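# Bend rod into an upright arch between two sockets

## Task

Shape the rod into a standing arch, with one of its ends seated in each of the board's two sockets.

## Robot and tools

Robot: two arms, left_arm and right_arm, each carrying a parallel gripper and a wrist camera. left_arm's base sits near (-0.023, +0.225, 0) m and right_arm's near (+0.010, -0.343, 0) m in the scene frame, each turned about 1 degree around z. A camera stand is fixed behind the arms. Something may occasionally nudge loose objects.

Frames. Scene frame: origin at table-top height midway between the nominal bases, +x out over the table, +z up, left_arm on the +y side (arm names do not match image sides). Each arm reports its end_effector_position (m) and end_effector_quat_wxyz in its own base frame. Fixed cameras and the table use the scene frame. Motion offsets are expressed along the axes of that arm's current Hand target. Gripper axes: fingers point along +z, they open and close along y. The reported position is the point between the pads, roughly 1 cm behind the tips; it may be off by a few cm, more at long reach.

Row layout (shared by execute_actions and move). A row is one flat list of 14 numbers, each in [-1, 1]: left_arm dx, dy, dz, rx, ry, rz, opening, then right_arm dx, dy, dz, rx, ry, rz, opening. Both arms always appear. The six pose numbers are an offset from that arm's Hand target as it stood when the action or move began, along the Hand target's own axes; 1.0 equals 0.6 m for dx/dy/dz and 180 degrees for rx/ry/rz, which together form a single rotation vector. Offsets never chain from row to row; they all count from the starting Hand target, but each new call starts from the updated Hand target, so resending the same offset moves further. Opening is absolute, not an offset: +1 fully open (0.094 m), -1 closed. Sending 0 for an opening is a real command, so resend the current value to keep a gripper as it is. Six zeros re-request an arm's Hand target.

execute_actions: actions is a list of actions; each action is a table of up to 15 rows, one per 1/30 s step; a short table repeats its last row to fill 15 steps. cameras: list of names, ["all"], [] or null; images come back for an empty actions list by default, otherwise only if requested. An unknown camera name invalidates the call. An empty actions list is a cheap way to look.

move: target is one 14-number row or a list of up to 15 rows, all offsets from the same starting Hand targets. speed in m/s, 0.002 to 2.9 (default 0.25), rotation up to twice that in rad/s; one value or one per target. blend in m rounds corners of a list (0 = stop at each). opening_speed: rate on the -1..+1 scale per second, at least 0.2; use it to close gently. grip_force: newtons per pad, 10 to 50, one value or one per arm; it persists; lower values close slowly. blocking=false returns early while the move keeps running. Paths are straight, end together, last at least 0.5 s and are cut at 10 s. They ignore obstacles and the other arm. Faster moves lag, overshoot and hit harder; a target beyond a contact presses harder. Avoid paths near an arm's own base (can flip its shoulder posture). Opening changes in later rows apply on arrival. The result adds a move: line giving the ending (done, off_target, moving, held, fault) and limits (paced = pose clipped, held = steps withheld). done means within 10 mm and 2 degrees.

wait: seconds 0 to 10; lets a running move continue. stop: brakes a running move. zoom_image: camera (cam_head_left, cam_head_right, cam_low, cam_left_wrist, cam_right_wrist) and region [x0, y0, x1, y1] in pixels, at most 504 wide and high, from that camera's latest image. finished_scene: scene = current scene's number; irreversible, and the arch must hold without the robot.

Results: Hand target (the last commanded pose after clipping; next offsets count from it), Tool commands, end_effector poses, Joint positions (last value = measured opening in m), joint torques (include the arm's weight, have offsets and noise, joints 1-3 wrap at ±28 N m), grip_measured (same scale as opening; reads up to ~2.5 mm wide when empty, narrower than a squeezed part), Joint velocities (may say within noise), and step readings of position for action calls. Joint ranges: waist -2.618 to 3.054, shoulder 0 to 3.142, elbow 0 to 3.142 (straight at 2.901), wrist pitch and yaw -1.571 to 1.571, roll -2.094 to 2.094 rad.

Behaviour: orientation commands are clipped to 40 degrees from the measured one each step. Grippers often settle short, sag or tilt under friction and weight, especially when reaching far; check the pose after each move and send the missing offset or a correcting rotation. Small moves may not happen or go sideways. A blocked arm keeps pushing until commanded back past the gripper. Grip force rises sharply once squeezed about 0.06 below first touch; to release, command well above grip_measured.

Avoid: dropping the rod or letting it leave the table, releasing it while moving, fast impacts or hard presses on the board or table, any contact between the two arms or grippers (including closing on the other's fingers), strain on wrist camera cables, and long stretched or stalled holds that heat motors (MOTOR HOT at 75 °C; at 90 °C the arm folds and idles; at 100 °C it goes limp).

Each tool is called after "Request:" as name(argument=value, ...) on one line, values as JSON.

## Session

Request:
execute_actions(actions=[])

Request:
zoom_image(camera="cam_head_left", region=[150, 240, 430, 390])

Request:
zoom_image(camera="cam_head_right", region=[150, 240, 430, 390])

Scene clock: 0.00 s.
left_arm: end_effector_position=(+0.3938, -0.0067, +0.1064) grip_measured=+1.000 end_effector_quat_wxyz=(+0.590, -0.018, +0.806, +0.038) | right_arm: end_effector_position=(+0.3982, -0.0312, +0.0827) grip_measured=+1.000 end_effector_quat_wxyz=(+0.555, +0.026, +0.831, -0.027)
Joint positions: left_arm=[-0.092 1.493 0.367 0.816 -0.171 -0.012 0.094] | right_arm=[-0.077 1.558 0.402 0.764 0.004 -0.016 0.094]
Joint velocities: within noise
Joint torques (N m): no reading
Heat: left arm: 28 °C; right arm: 30 °C.
Hand target: left_arm +0.3961, -0.0061, +0.1127; +0.598, -0.022, +0.801, +0.038 | right_arm +0.4014, -0.0306, +0.0902; +0.565, +0.023, +0.825, -0.027
Tool commands: left_gripper/opening=+1.0 right_gripper/opening=+1.0

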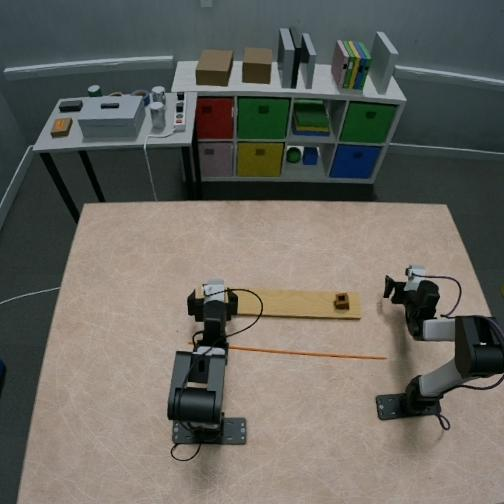

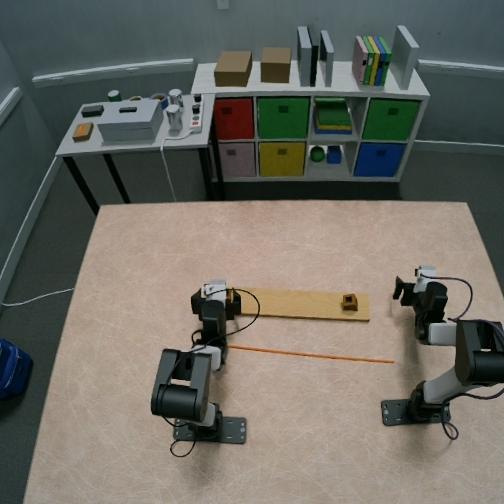

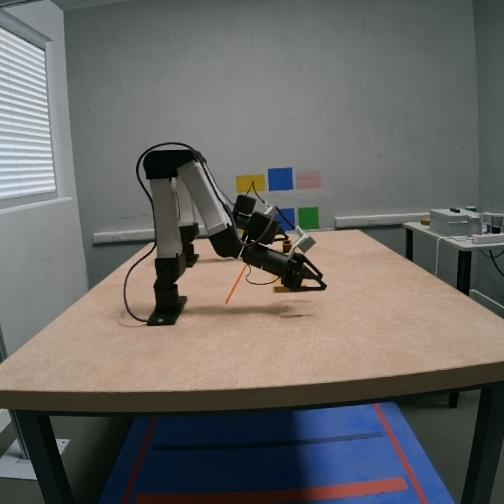

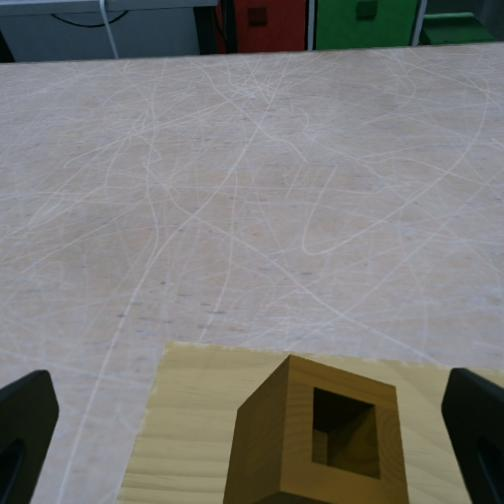

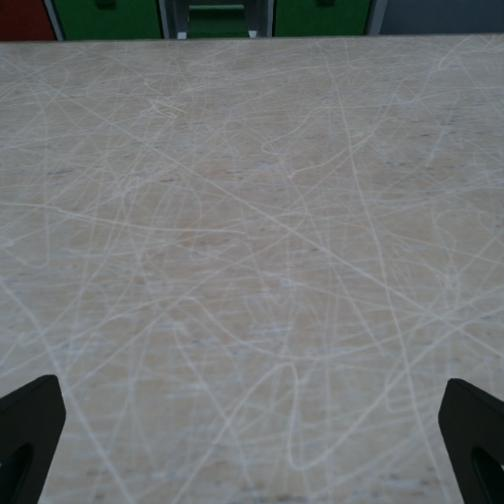

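Scaled by 1.800.

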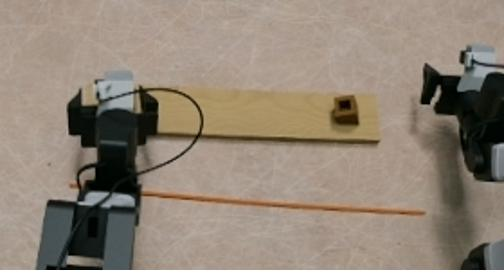

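Scaled by 1.800.

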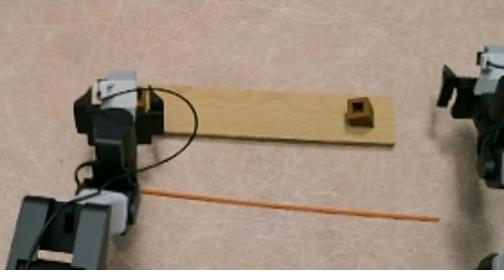

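Request:
move(target=[[-0.128, 0.0046, -0.0379, 0, 0, 0, 0.0, -0.1245, -0.0025, -0.0483, 0, 0, 0, 0.0], [-0.0127, 0.0183, -0.2331, 0.3181, 0.3256, 0.4969, 0.0, 0.0337, 0.1992, -0.4192, -0.2637, 0.3366, -0.4574, 0.0], [0.1073, 0.0142, -0.1976, 0.3181, 0.3256, 0.4969, 0.0, 0.1503, 0.2015, -0.374, -0.2637, 0.3366, -0.4574, 0.0]], speed=0.25, blend=0.02, cameras=["all"])

Request:
zoom_image(camera="cam_head_left", region=[190, 270, 370, 370])

Scene clock: 63.83 s.
left_arm: end_effector_position=(+0.2620, -0.0085, +0.0892) grip_measured=+0.003 end_effector_quat_wxyz=(-0.055, +0.725, +0.685, +0.057) | right_arm: end_effector_position=(+0.1641, +0.1048, +0.0893) grip_measured=+0.003 end_effector_quat_wxyz=(-0.067, -0.670, +0.737, -0.052)
Joint positions: left_arm=[-0.137 1.554 1.144 -1.175 -0.158 1.49 0.047] | right_arm=[0.669 1.404 1.006 -1.301 0.113 -0.8 0.047]
Joint torques (N m): left_arm=[-1.03 -4.46 6.34 0.3 -0.13 0.12] | right_arm=[0.2 -4.19 5.11 0.33 0.13 -0.03]
Heat: left arm: 31 °C; right arm: 35 °C.
Hand target: left_arm +0.2639, -0.0073, +0.0848; -0.060, +0.733, +0.674, +0.064 | right_arm +0.1683, +0.1063, +0.0847; -0.065, -0.675, +0.733, -0.059
Off the commanded pose: left_arm 0.005 m, 2 deg | right_arm 0.006 m, 1 deg.
move: done

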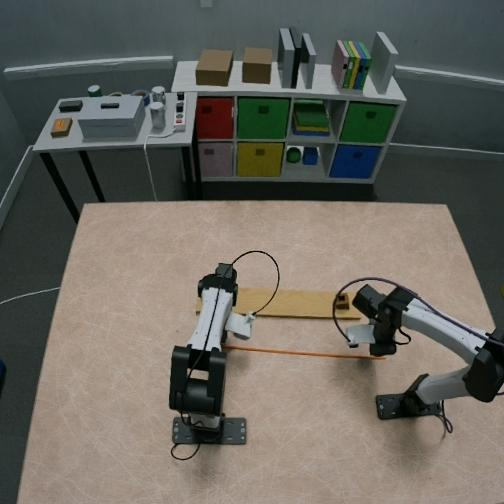

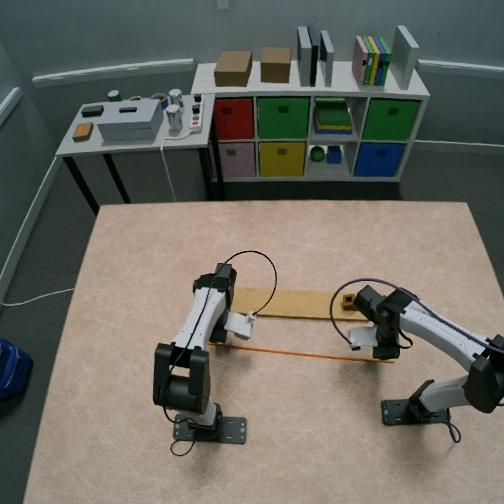

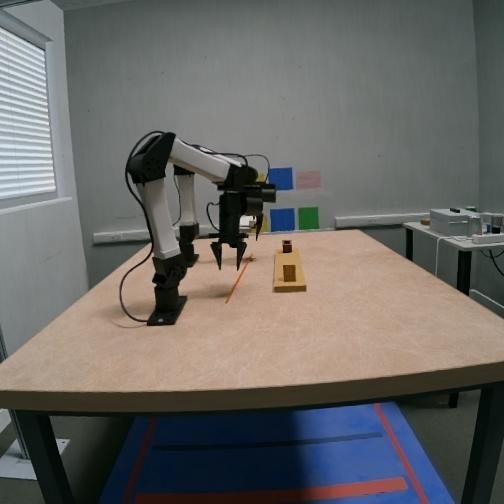

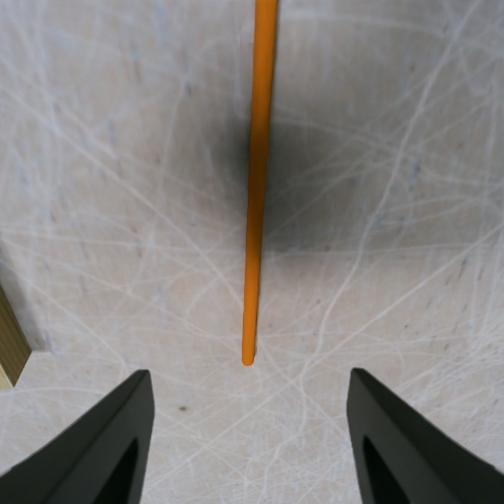

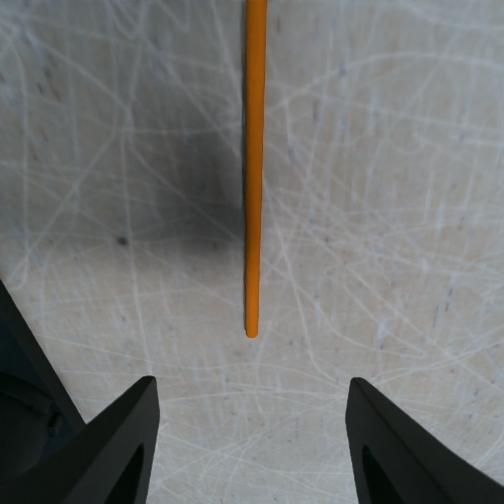

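Scaled by 2.800.

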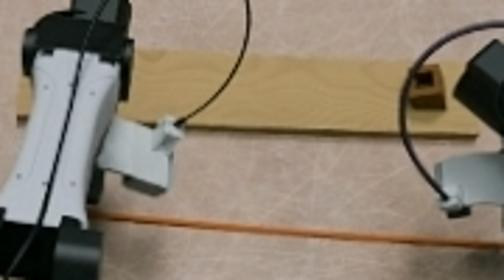

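Request:
move(target=[-0.02, -0.0001, 0.1231, -0.0029, 0, 0.0164, 0.0, -0.0518, -0.0003, 0.1207, -0.0008, 0, 0.0044, 0.0], speed=0.07, cameras=["cam_left_wrist", "cam_right_wrist", "cam_low"])

Scene clock: 91.37 s.
left_arm: end_effector_position=(+0.2592, -0.0075, +0.0195) grip_measured=+0.003 end_effector_quat_wxyz=(-0.059, +0.744, +0.664, +0.055) | right_arm: end_effector_position=(+0.1658, +0.1173, +0.0152) grip_measured=+0.002 end_effector_quat_wxyz=(-0.077, -0.668, +0.737, -0.061)
Joint positions: left_arm=[-0.137 1.633 0.933 -0.89 -0.161 1.546 0.047] | right_arm=[0.721 1.56 0.831 -0.995 0.123 -0.741 0.047]
Joint torques (N m): left_arm=[-0.73 -3.77 4.77 0.64 -0.11 0.13] | right_arm=[0.36 -4.62 4.34 0.52 0.02 0.07]
Heat: left arm: 30 °C; right arm: 33 °C.
Hand target: left_arm +0.2638, -0.0063, +0.0099; -0.058, +0.751, +0.655, +0.065 | right_arm +0.1699, +0.1242, +0.0080; -0.065, -0.670, +0.737, -0.059
Off the commanded pose: left_arm 0.011 m, 2 deg | right_arm 0.011 m, 1 deg.
move: off_target (left_arm, right_arm)
Images, in order (width x height): cam_low 504x504, cam_left_wrist 504x504, cam_right_wrist 504x504.

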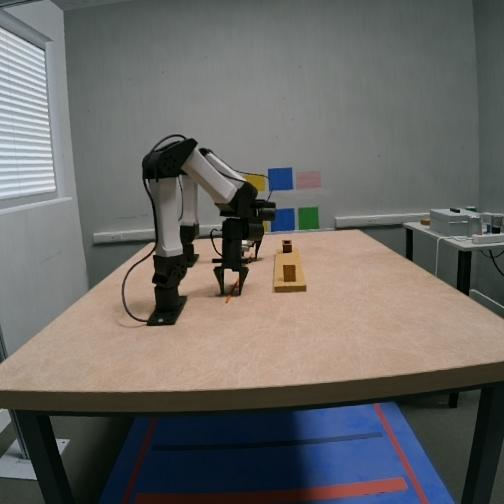

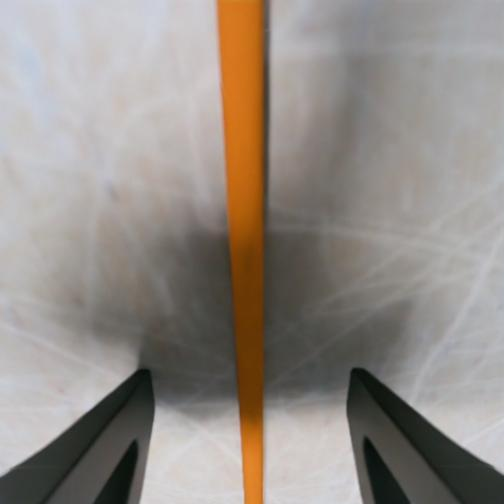

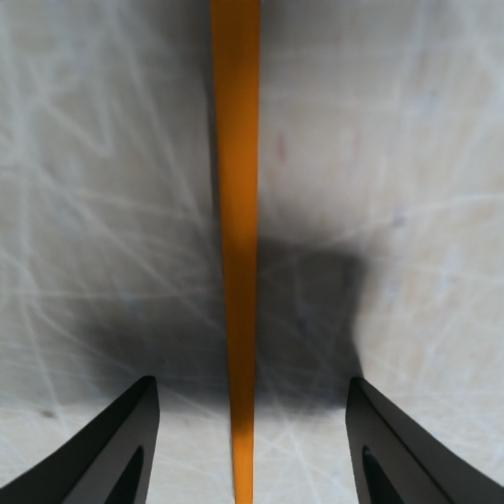

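Request:
move(target=[0.0026, 0, -0.0148, 0, 0, 0, -1.0, 0.0022, 0, -0.0123, 0, 0, 0, -1.0], speed=0.05, opening_speed=0.6, cameras=["cam_left_wrist", "cam_right_wrist"])

Scene clock: 97.93 s.
left_arm: end_effector_position=(+0.2633, -0.0081, +0.0194) grip_measured=-0.919 end_effector_quat_wxyz=(-0.053, +0.743, +0.664, +0.060) | right_arm: end_effector_position=(+0.1676, +0.1182, +0.0150) grip_measured=-0.913 end_effector_quat_wxyz=(-0.074, -0.672, +0.734, -0.062)
Joint positions: left_arm=[-0.137 1.633 0.933 -0.873 -0.161 1.546 0.004] | right_arm=[0.721 1.56 0.831 -0.988 0.126 -0.752 0.004]
Joint torques (N m): left_arm=[-0.68 -5 6.91 0.15 -0.1 0.11] | right_arm=[0.35 -6 6.15 0.14 -0.02 0.07]
Heat: left arm: 30 °C; right arm: 32 °C.
Hand target: left_arm +0.2638, -0.0063, +0.0189; -0.058, +0.751, +0.655, +0.065 | right_arm +0.1699, +0.1242, +0.0155; -0.065, -0.670, +0.737, -0.059
Off the commanded pose: left_arm 0.002 m, 2 deg | right_arm 0.006 m, 1 deg.
move: done
Images, in order (width x height): cam_left_wrist 504x504, cam_right_wrist 504x504.

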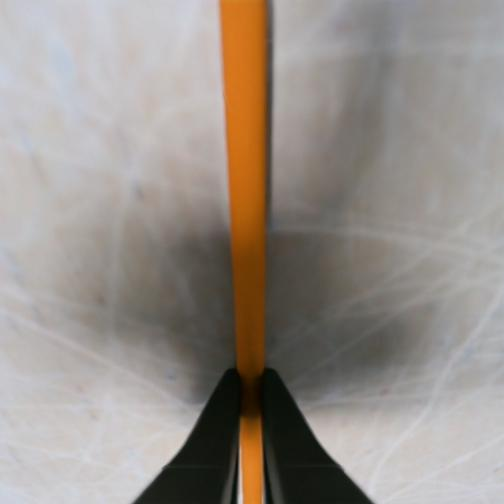

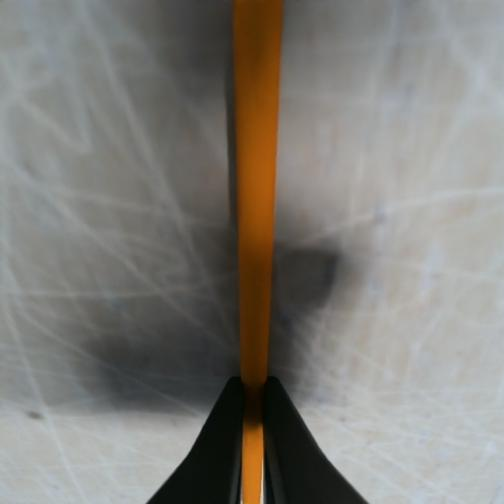

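Request:
move(target=[[0.0145, -0.0002, -0.0822, 0, 0, 0, -1, 0.0145, 0, -0.082, 0, 0, 0, -1], [0.0572, 0.1193, -0.2697, -0.3223, -0.0504, -0.0864, -1, 0.0308, -0.1203, -0.2772, 0.3223, -0.0504, 0.0864, -1], [0.0422, 0.1198, -0.2758, -0.3053, -0.1510, -0.1424, -1, 0.0157, -0.1205, -0.2832, 0.3053, -0.1510, 0.1424, -1], [0.0112, 0.1463, -0.2898, -0.2769, -0.2663, -0.2049, -1, -0.021, -0.1453, -0.2982, 0.2769, -0.2663, 0.2049, -1]], speed=0.2, blend=0.02, cameras=["all"])

Request:
zoom_image(camera="cam_head_left", region=[180, 250, 380, 350])

Request:
zoom_image(camera="cam_low", region=[210, 170, 320, 300])

Scene clock: 154.97 s.
left_arm: end_effector_position=(+0.3454, -0.0292, +0.1839) grip_measured=-0.919 end_effector_quat_wxyz=(+0.500, +0.443, +0.740, +0.079) | right_arm: end_effector_position=(+0.2544, +0.1402, +0.1743) grip_measured=-0.913 end_effector_quat_wxyz=(+0.474, -0.377, +0.780, -0.159)
Joint positions: left_arm=[0.134 1.076 0.688 -0.183 0.447 0.967 0.004] | right_arm=[0.858 0.87 0.595 -0.385 0.617 -0.352 0.004]
Joint torques (N m): left_arm=[-0.29 -1.81 8.84 2.31 1.01 -0.69] | right_arm=[-0.69 -3.38 6.93 2.78 -0.4 0.32]
Heat: left arm: 31 °C; right arm: 32 °C.
Hand target: left_arm +0.3477, -0.0417, +0.1911; +0.529, +0.436, +0.727, +0.041 | right_arm +0.2609, +0.1592, +0.1895; +0.521, -0.349, +0.772, -0.102
Off the commanded pose: left_arm 0.015 m, 6 deg | right_arm 0.025 m, 9 deg.
move: off_target (left_arm, right_arm)

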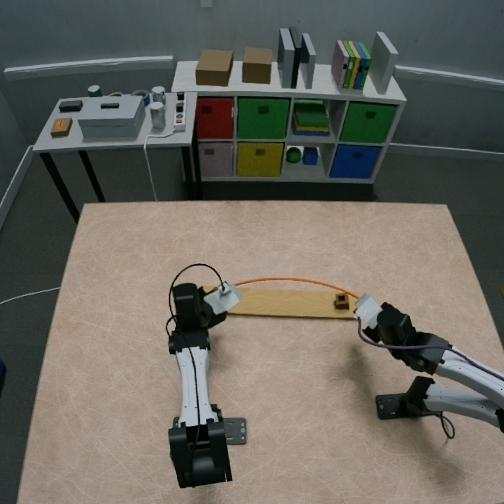

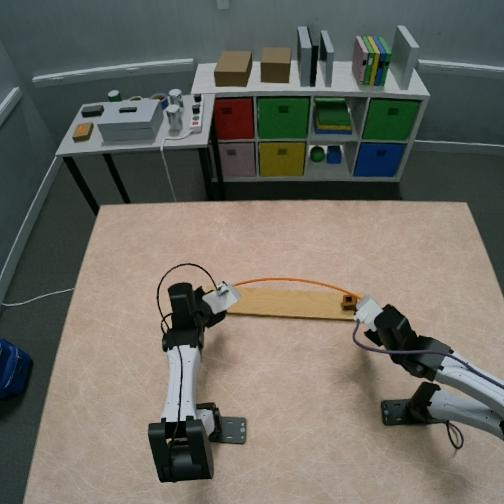

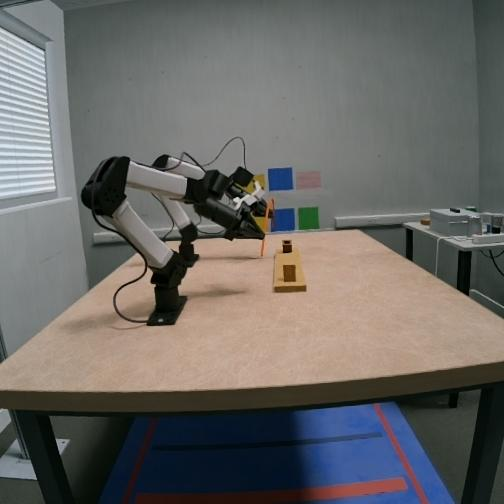

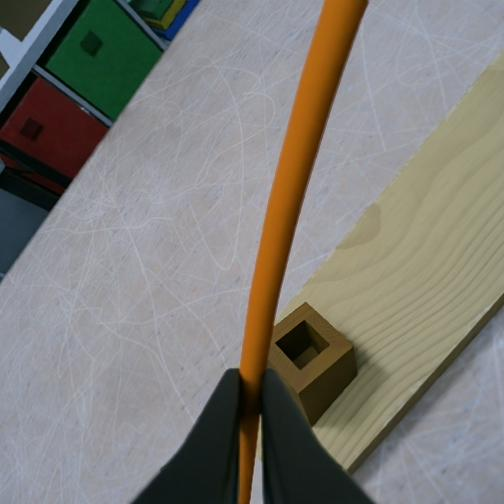

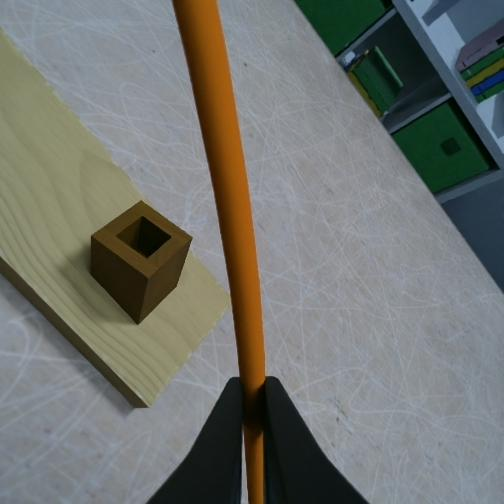

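Scaled by 2.520.

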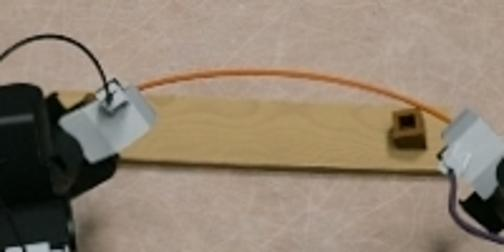

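Scaled by 3.877.

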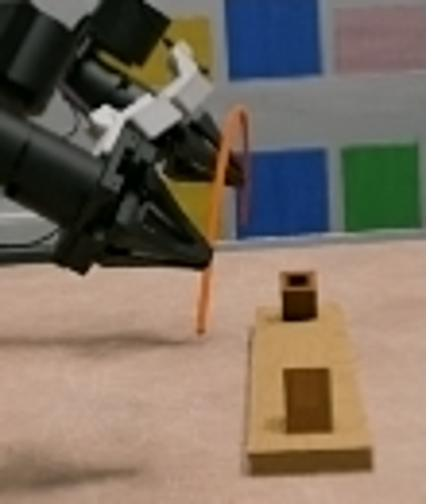

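Request:
move(target=[-0.0917, -0.024, 0.0837, -0.0153, -0.0991, -0.1048, -1, -0.1038, 0.0055, 0.0898, -0.0330, -0.1266, 0.0959, -1], speed=0.15, cameras=["all"])

Request:
zoom_image(camera="cam_low", region=[240, 190, 330, 300])

Request:
zoom_image(camera="cam_head_left", region=[200, 250, 380, 350])

Scene clock: 221.90 s.
left_arm: end_effector_position=(+0.3899, -0.0839, +0.1986) grip_measured=-0.919 end_effector_quat_wxyz=(+0.634, +0.283, +0.718, -0.053) | right_arm: end_effector_position=(+0.3237, +0.1843, +0.1929) grip_measured=-0.913 end_effector_quat_wxyz=(+0.624, -0.256, +0.738, +0.010)
Joint positions: left_arm=[-0.035 1.27 0.542 0.517 0.416 0.379 0.004] | right_arm=[0.655 1.119 0.46 0.427 0.297 -0.248 0.004]
Joint torques (N m): left_arm=[-3.59 -2.85 7.16 2.71 0.7 -0.52] | right_arm=[0.47 -2.85 6.99 3.1 -1.4 0.25]
Heat: left arm: 34 °C; right arm: 42 °C.
Hand target: left_arm +0.3830, -0.1079, +0.2022; +0.645, +0.300, +0.697, -0.097 | right_arm +0.3200, +0.2129, +0.2100; +0.654, -0.269, +0.702, +0.087
Off the commanded pose: left_arm 0.025 m, 6 deg | right_arm 0.033 m, 10 deg.
move: off_target (left_arm, right_arm)

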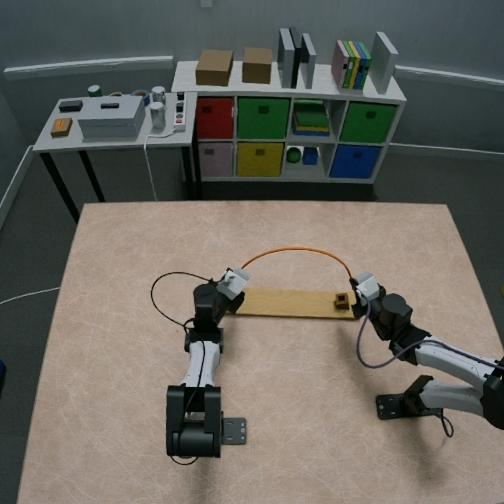

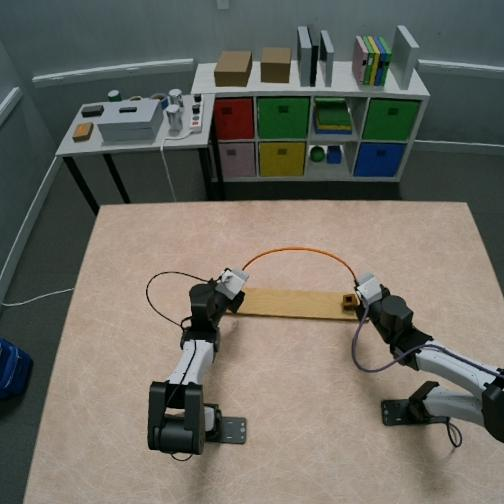

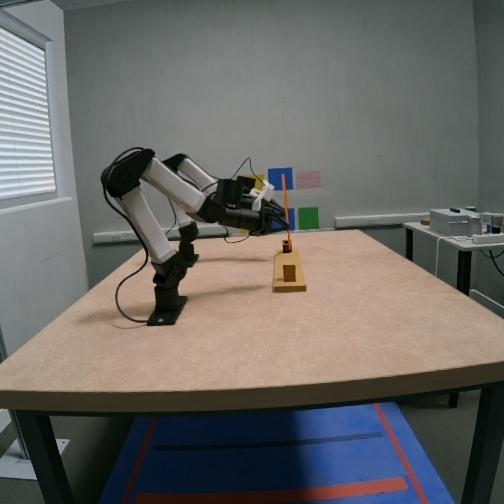

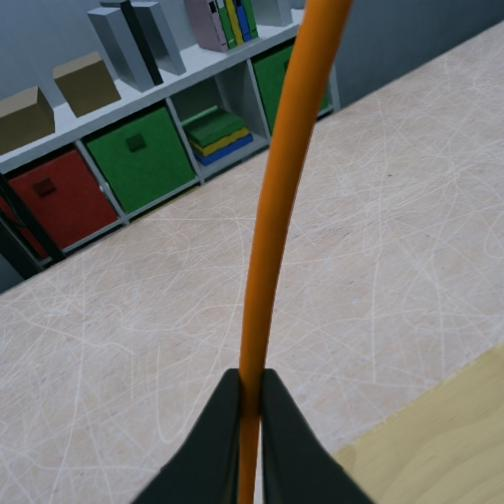

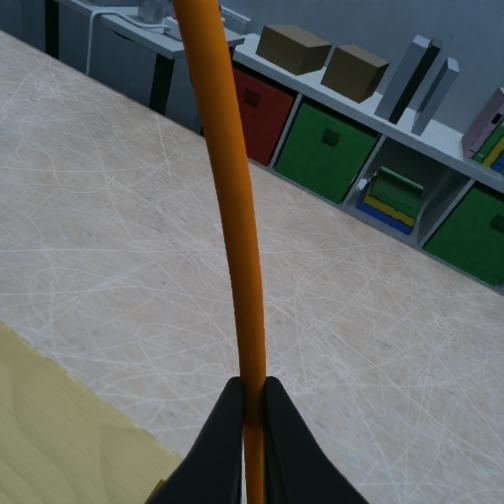

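Scaled by 4.582.

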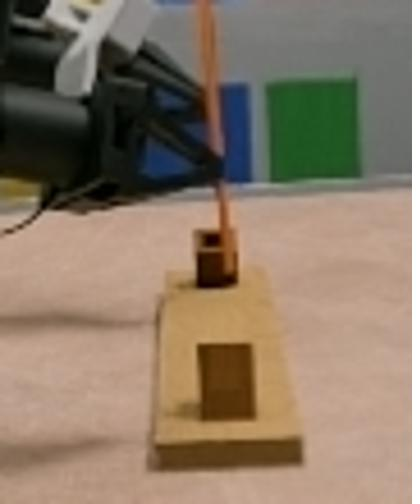

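Scaled by 2.800.

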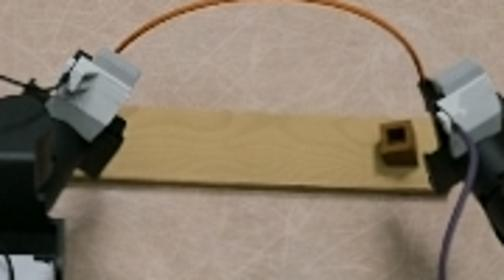

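Request:
zoom_image(camera="cam_low", region=[270, 200, 310, 260])

Request:
zoom_image(camera="cam_head_left", region=[325, 265, 375, 315])

Request:
zoom_image(camera="cam_head_right", region=[325, 265, 375, 315])

Scaled by 8.400.

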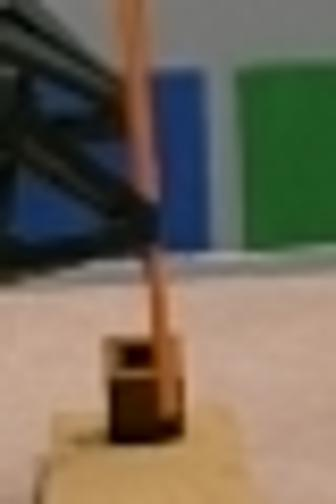

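Scaled by 10.080.

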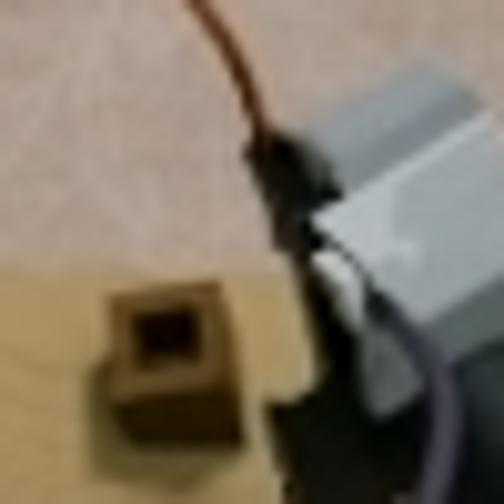

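Scaled by 10.080.

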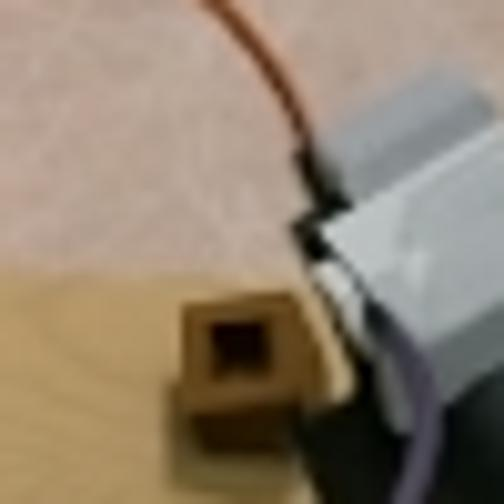

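Request:
move(target=[0.0312, -0.0199, 0.0126, 0, 0, 0, -1, 0.0323, 0.0363, 0.0169, 0, 0, 0, -1], speed=0.08, cameras=["cam_low", "cam_head_left", "cam_head_right"])

Request:
zoom_image(camera="cam_low", region=[265, 200, 315, 280])

Request:
zoom_image(camera="cam_head_left", region=[325, 265, 375, 315])

Request:
zoom_image(camera="cam_head_left", region=[200, 260, 270, 330])

Scene clock: 249.03 s.
left_arm: end_effector_position=(+0.3917, -0.0874, +0.1754) grip_measured=-0.919 end_effector_quat_wxyz=(+0.633, +0.274, +0.722, -0.049) | right_arm: end_effector_position=(+0.3253, +0.2011, +0.1663) grip_measured=-0.913 end_effector_quat_wxyz=(+0.624, -0.257, +0.738, +0.024)
Joint positions: left_arm=[-0.061 1.34 0.483 0.648 0.372 0.362 0.004] | right_arm=[0.695 1.253 0.413 0.606 0.313 -0.223 0.004]
Joint torques (N m): left_arm=[-4.01 -2.96 6.89 2.73 0.8 -0.39] | right_arm=[2.85 -3.51 6.79 3.09 -0.89 0.13]
Heat: left arm: 35 °C; right arm: 46 °C.
Hand target: left_arm +0.3830, -0.1160, +0.1801; +0.645, +0.300, +0.697, -0.097 | right_arm +0.3181, +0.2309, +0.1849; +0.654, -0.269, +0.702, +0.087
Off the commanded pose: left_arm 0.030 m, 7 deg | right_arm 0.036 m, 9 deg.
move: off_target (left_arm, right_arm)
Images, in order (width x height): cam_head_left 504x504, cam_head_right 504x504, cam_low 504x504.

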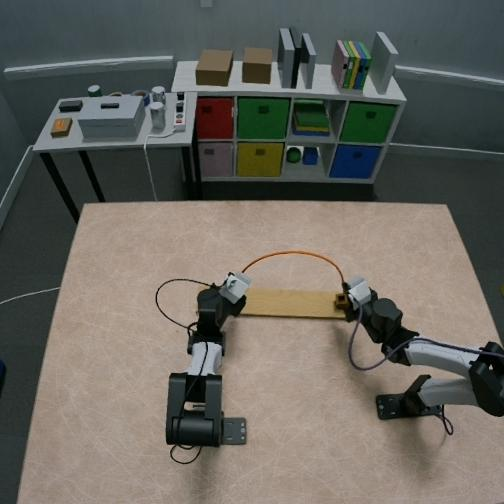

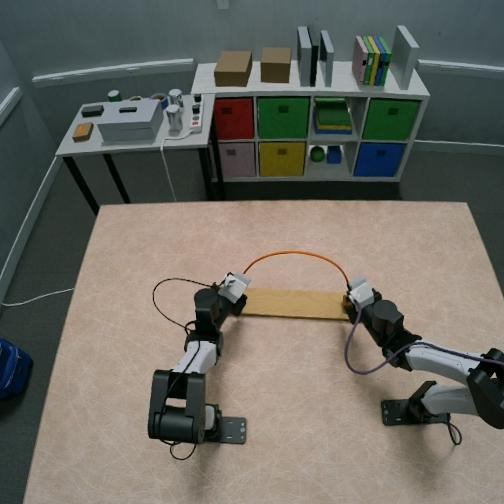

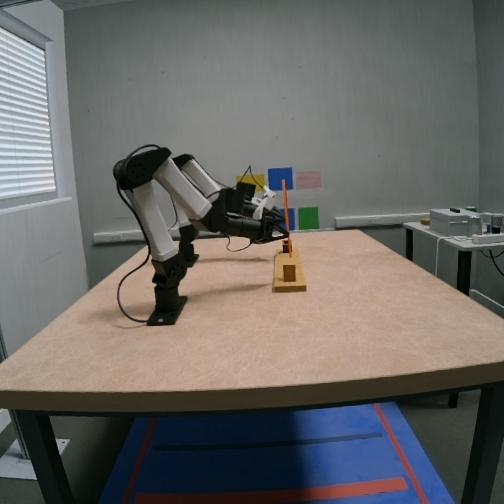

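Scaled by 6.300.

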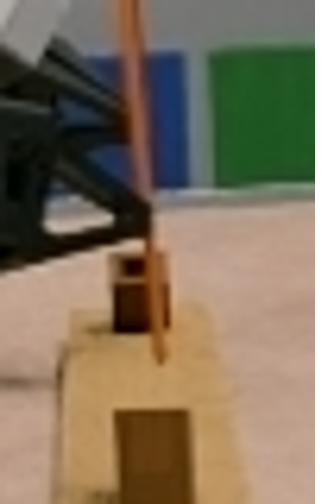

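Scaled by 10.080.

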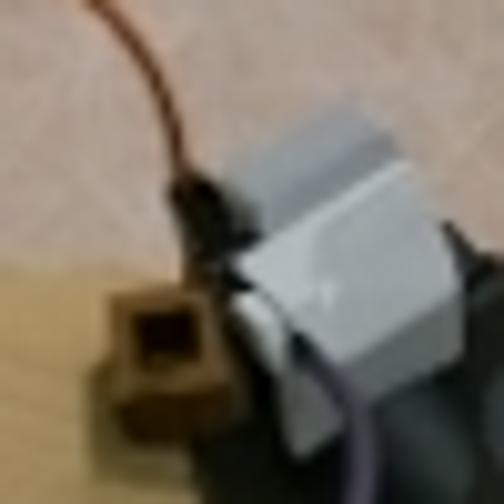

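Scaled by 7.200.

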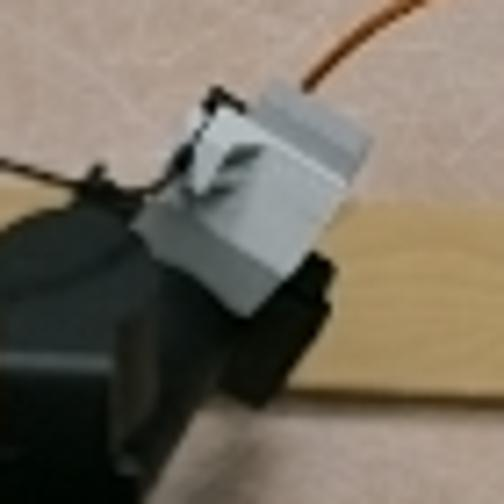

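Request:
zoom_image(camera="cam_head_left", region=[332, 280, 356, 304])

Request:
zoom_image(camera="cam_head_right", region=[338, 280, 362, 304])

Scaled by 21.000.

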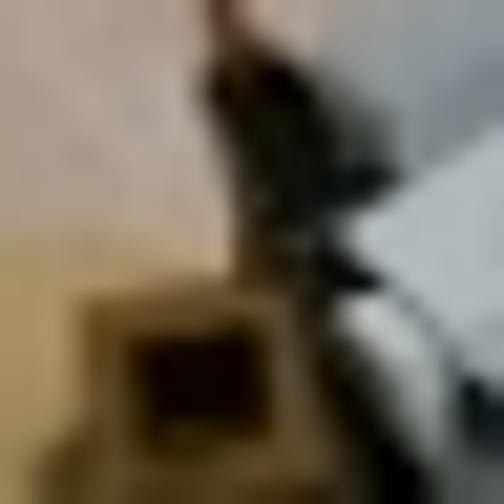

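Scaled by 21.000.

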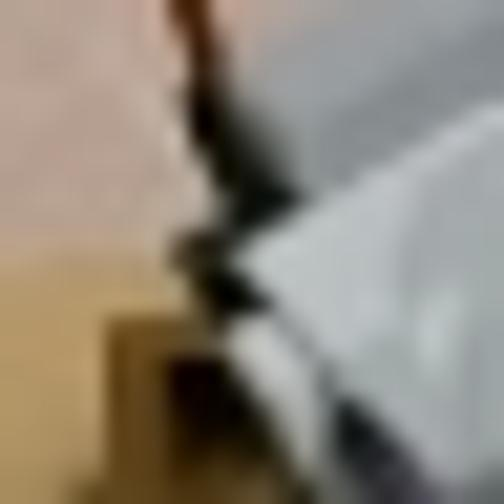

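Request:
zoom_image(camera="cam_head_left", region=[235, 240, 355, 300])

Scaled by 4.200.

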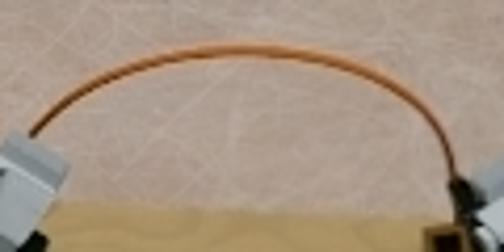

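Request:
move(target=[0.0256, -0.0067, 0.0041, 0, 0, 0, -1, 0.0236, 0.0163, 0.0017, 0, 0, 0, -1], speed=0.06, cameras=["cam_low", "cam_head_left", "cam_head_right"])

Request:
zoom_image(camera="cam_low", region=[265, 200, 315, 280])

Request:
zoom_image(camera="cam_head_left", region=[328, 275, 358, 305])

Scene clock: 301.40 s.
left_arm: end_effector_position=(+0.3925, -0.0870, +0.1594) grip_measured=-0.919 end_effector_quat_wxyz=(+0.634, +0.273, +0.722, -0.048) | right_arm: end_effector_position=(+0.3221, +0.2053, +0.1496) grip_measured=-0.913 end_effector_quat_wxyz=(+0.624, -0.256, +0.738, +0.022)
Joint positions: left_arm=[-0.061 1.402 0.446 0.748 0.369 0.361 0.004] | right_arm=[0.722 1.32 0.373 0.709 0.344 -0.217 0.004]
Joint torques (N m): left_arm=[-4.03 -3.12 6.46 2.71 0.82 -0.38] | right_arm=[2.93 -3.77 6.56 3.09 -0.91 0.11]
Heat: left arm: 40 °C; right arm: 51 °C.
Hand target: left_arm +0.3830, -0.1160, +0.1641; +0.645, +0.300, +0.696, -0.097 | right_arm +0.3143, +0.2358, +0.1688; +0.654, -0.269, +0.702, +0.087
Off the commanded pose: left_arm 0.031 m, 7 deg | right_arm 0.037 m, 9 deg.
move: off_target (left_arm, right_arm)
Images, in order (width x height): cam_head_left 504x504, cam_head_right 504x504, cam_low 504x504.

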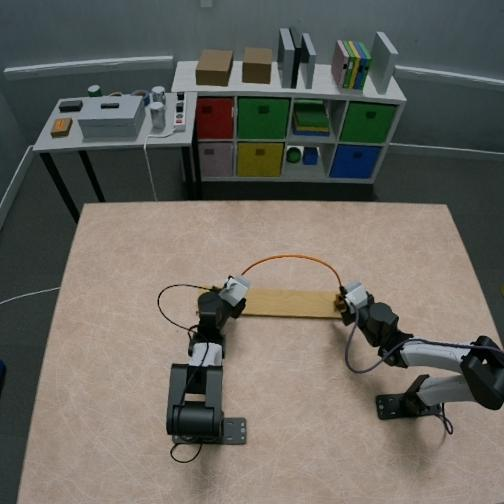

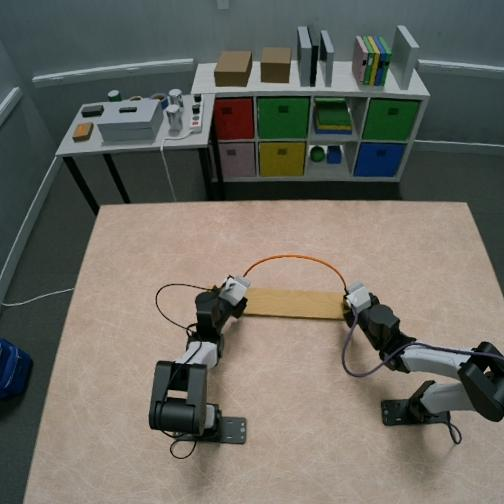

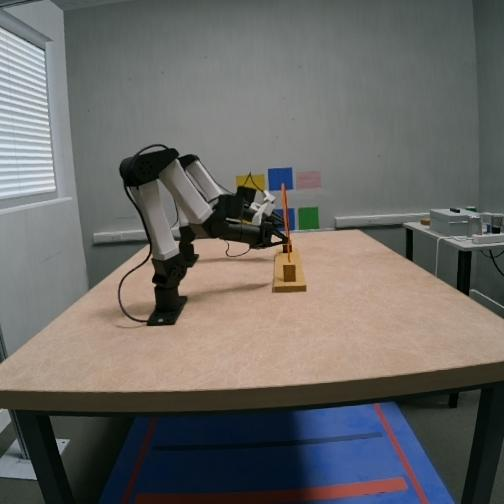

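Scaled by 6.300.

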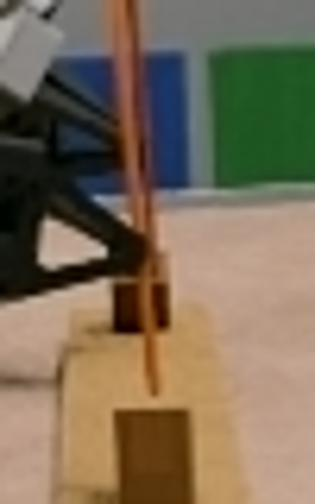

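Scaled by 16.800.

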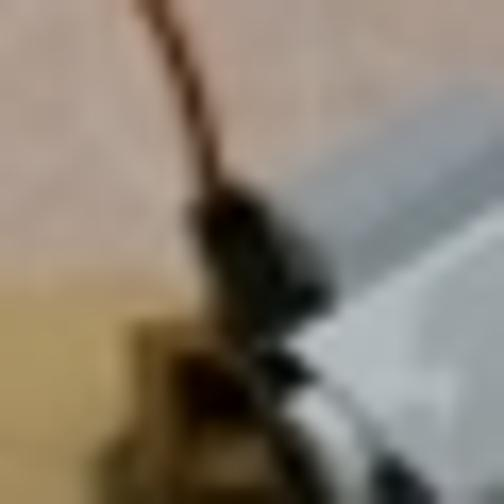

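Request:
move(target=[0.0243, -0.0033, -0.0019, 0, 0, 0, -1, 0.0276, 0.0007, -0.0002, 0, 0, 0, -1], speed=0.05, cameras=["cam_low", "cam_head_left", "cam_head_right"])

Request:
zoom_image(camera="cam_low", region=[265, 200, 315, 280])

Request:
zoom_image(camera="cam_head_left", region=[328, 275, 358, 305])

Scene clock: 312.93 s.
left_arm: end_effector_position=(+0.3909, -0.0869, +0.1447) grip_measured=-0.919 end_effector_quat_wxyz=(+0.633, +0.273, +0.723, -0.049) | right_arm: end_effector_position=(+0.3201, +0.2035, +0.1334) grip_measured=-0.913 end_effector_quat_wxyz=(+0.623, -0.256, +0.739, +0.022)
Joint positions: left_arm=[-0.061 1.456 0.409 0.837 0.369 0.361 0.004] | right_arm=[0.722 1.382 0.328 0.816 0.344 -0.217 0.004]
Joint torques (N m): left_arm=[-2.97 -3.28 6.02 2.69 0.93 -0.35] | right_arm=[1.83 -3.97 6.19 3.09 -1.04 0.09]
Heat: left arm: 40 °C; right arm: 55 °C.
Hand target: left_arm +0.3812, -0.1127, +0.1499; +0.645, +0.300, +0.696, -0.097 | right_arm +0.3140, +0.2317, +0.1529; +0.654, -0.269, +0.702, +0.087
Off the commanded pose: left_arm 0.028 m, 7 deg | right_arm 0.035 m, 9 deg.
move: off_target (left_arm, right_arm)
Images, in order (width x height): cam_head_left 504x504, cam_head_right 504x504, cam_low 504x504.

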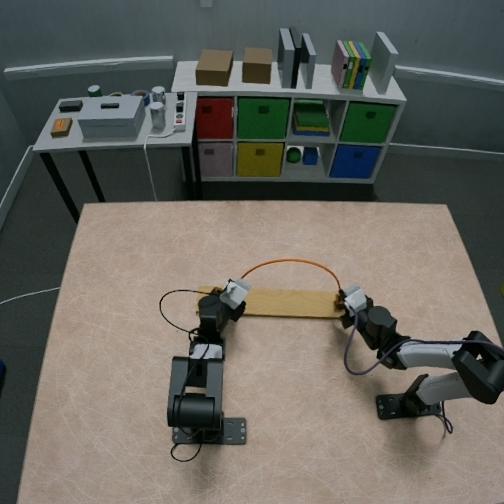

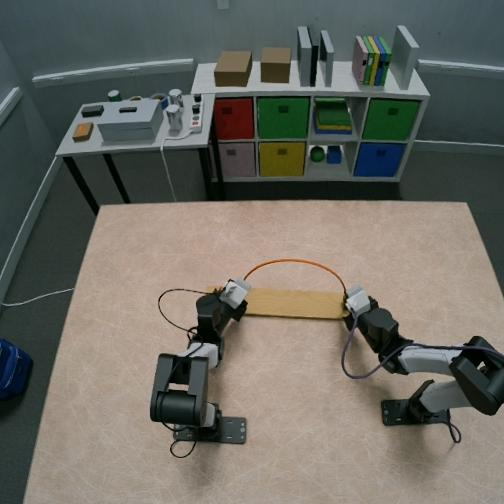

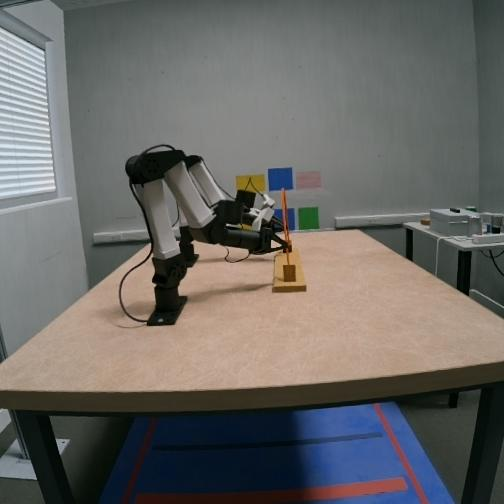

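Scaled by 6.300.

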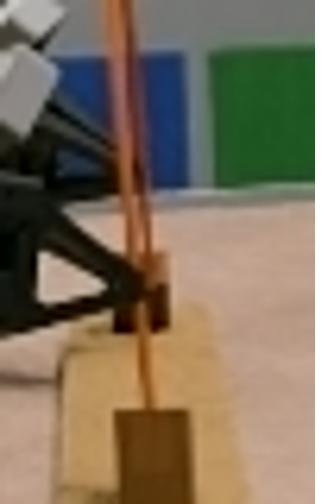

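Scaled by 16.800.

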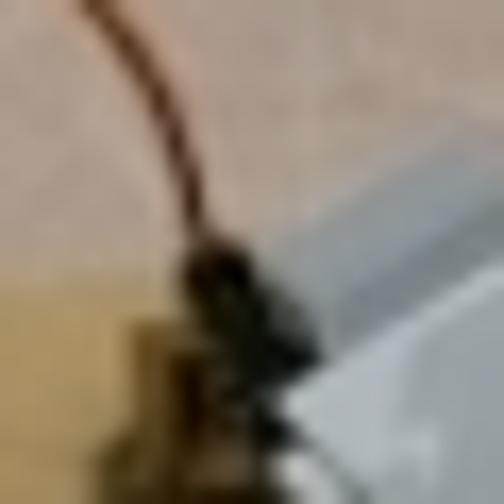

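Request:
move(target=[0.0377, -0.0025, 0.0013, 0, 0, 0, -1, 0.0377, 0.0013, 0.0008, 0, 0, 0, -1], speed=0.05, cameras=["cam_low"])

Request:
zoom_image(camera="cam_low", region=[255, 170, 325, 290])

Scene clock: 321.60 s.
left_arm: end_effector_position=(+0.3915, -0.0843, +0.1217) grip_measured=-0.919 end_effector_quat_wxyz=(+0.632, +0.270, +0.724, -0.047) | right_arm: end_effector_position=(+0.3187, +0.2002, +0.1109) grip_measured=-0.913 end_effector_quat_wxyz=(+0.623, -0.255, +0.740, +0.020)
Joint positions: left_arm=[-0.055 1.568 0.37 0.986 0.369 0.361 0.004] | right_arm=[0.717 1.495 0.276 0.979 0.344 -0.217 0.004]
Joint torques (N m): left_arm=[-1.78 -3.55 5.24 2.7 1.12 -0.29] | right_arm=[0.68 -4.38 5.46 3.1 -1.21 0.06]
Heat: left arm: 41 °C; right arm: 58 °C.
Hand target: left_arm +0.3813, -0.1078, +0.1277; +0.645, +0.300, +0.696, -0.097 | right_arm +0.3140, +0.2267, +0.1308; +0.654, -0.269, +0.702, +0.087
Off the commanded pose: left_arm 0.026 m, 7 deg | right_arm 0.033 m, 10 deg.
move: off_target (left_arm, right_arm)
Images, in order (width x height): cam_low 504x504.

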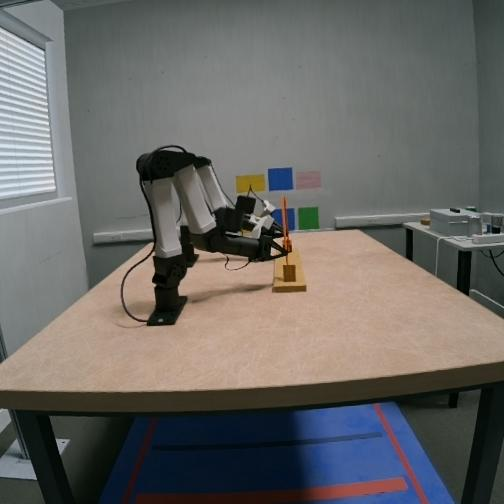

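Scaled by 4.200.

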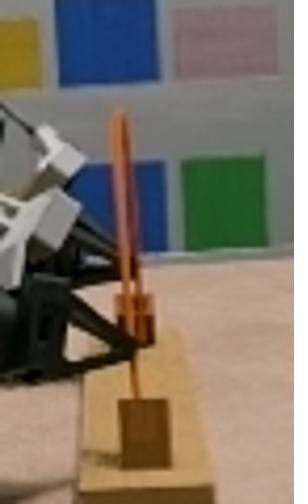

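Request:
move(target=[0.0218, 0.001, -0.0248, 0, 0, 0, -1, 0.0215, -0.0032, -0.0248, 0, 0, 0, -1], speed=0.04, cameras=["cam_low", "cam_head_left"])

Request:
zoom_image(camera="cam_low", region=[255, 170, 325, 290])

Scene clock: 331.83 s.
left_arm: end_effector_position=(+0.3799, -0.0744, +0.1127) grip_measured=-0.919 end_effector_quat_wxyz=(+0.634, +0.268, +0.724, -0.050) | right_arm: end_effector_position=(+0.3085, +0.1933, +0.1095) grip_measured=-0.913 end_effector_quat_wxyz=(+0.636, -0.250, +0.730, +0.029)
Joint positions: left_arm=[-0.012 1.581 0.311 1.061 0.413 0.361 0.004] | right_arm=[0.717 1.501 0.206 1.092 0.335 -0.217 0.004]
Joint torques (N m): left_arm=[-1.32 -3.3 4.77 2.59 1.16 -0.18] | right_arm=[0.2 -3.84 4.42 2.84 -1.17 0.06]
Heat: left arm: 41 °C; right arm: 59 °C.
Hand target: left_arm +0.3693, -0.0957, +0.1175; +0.645, +0.300, +0.697, -0.097 | right_arm +0.3019, +0.2146, +0.1207; +0.654, -0.269, +0.702, +0.087
Off the commanded pose: left_arm 0.024 m, 7 deg | right_arm 0.025 m, 8 deg.
move: off_target (left_arm, right_arm)
Images, in order (width x height): cam_head_left 504x504, cam_low 504x504.

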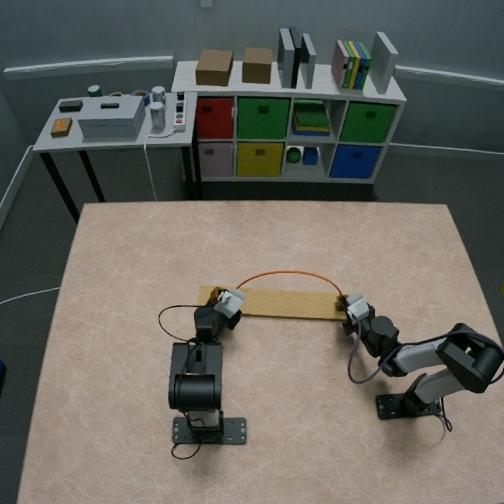

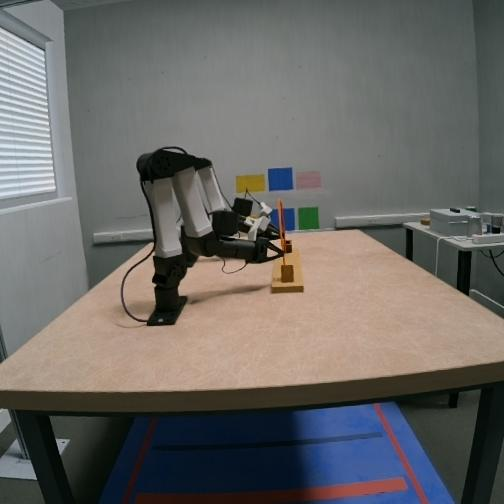

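Scaled by 4.200.

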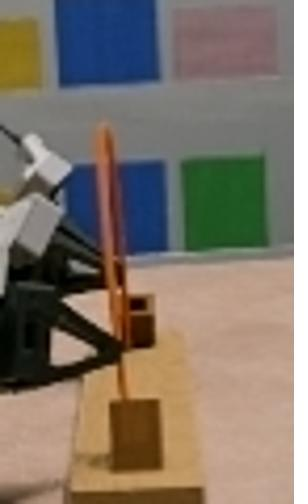

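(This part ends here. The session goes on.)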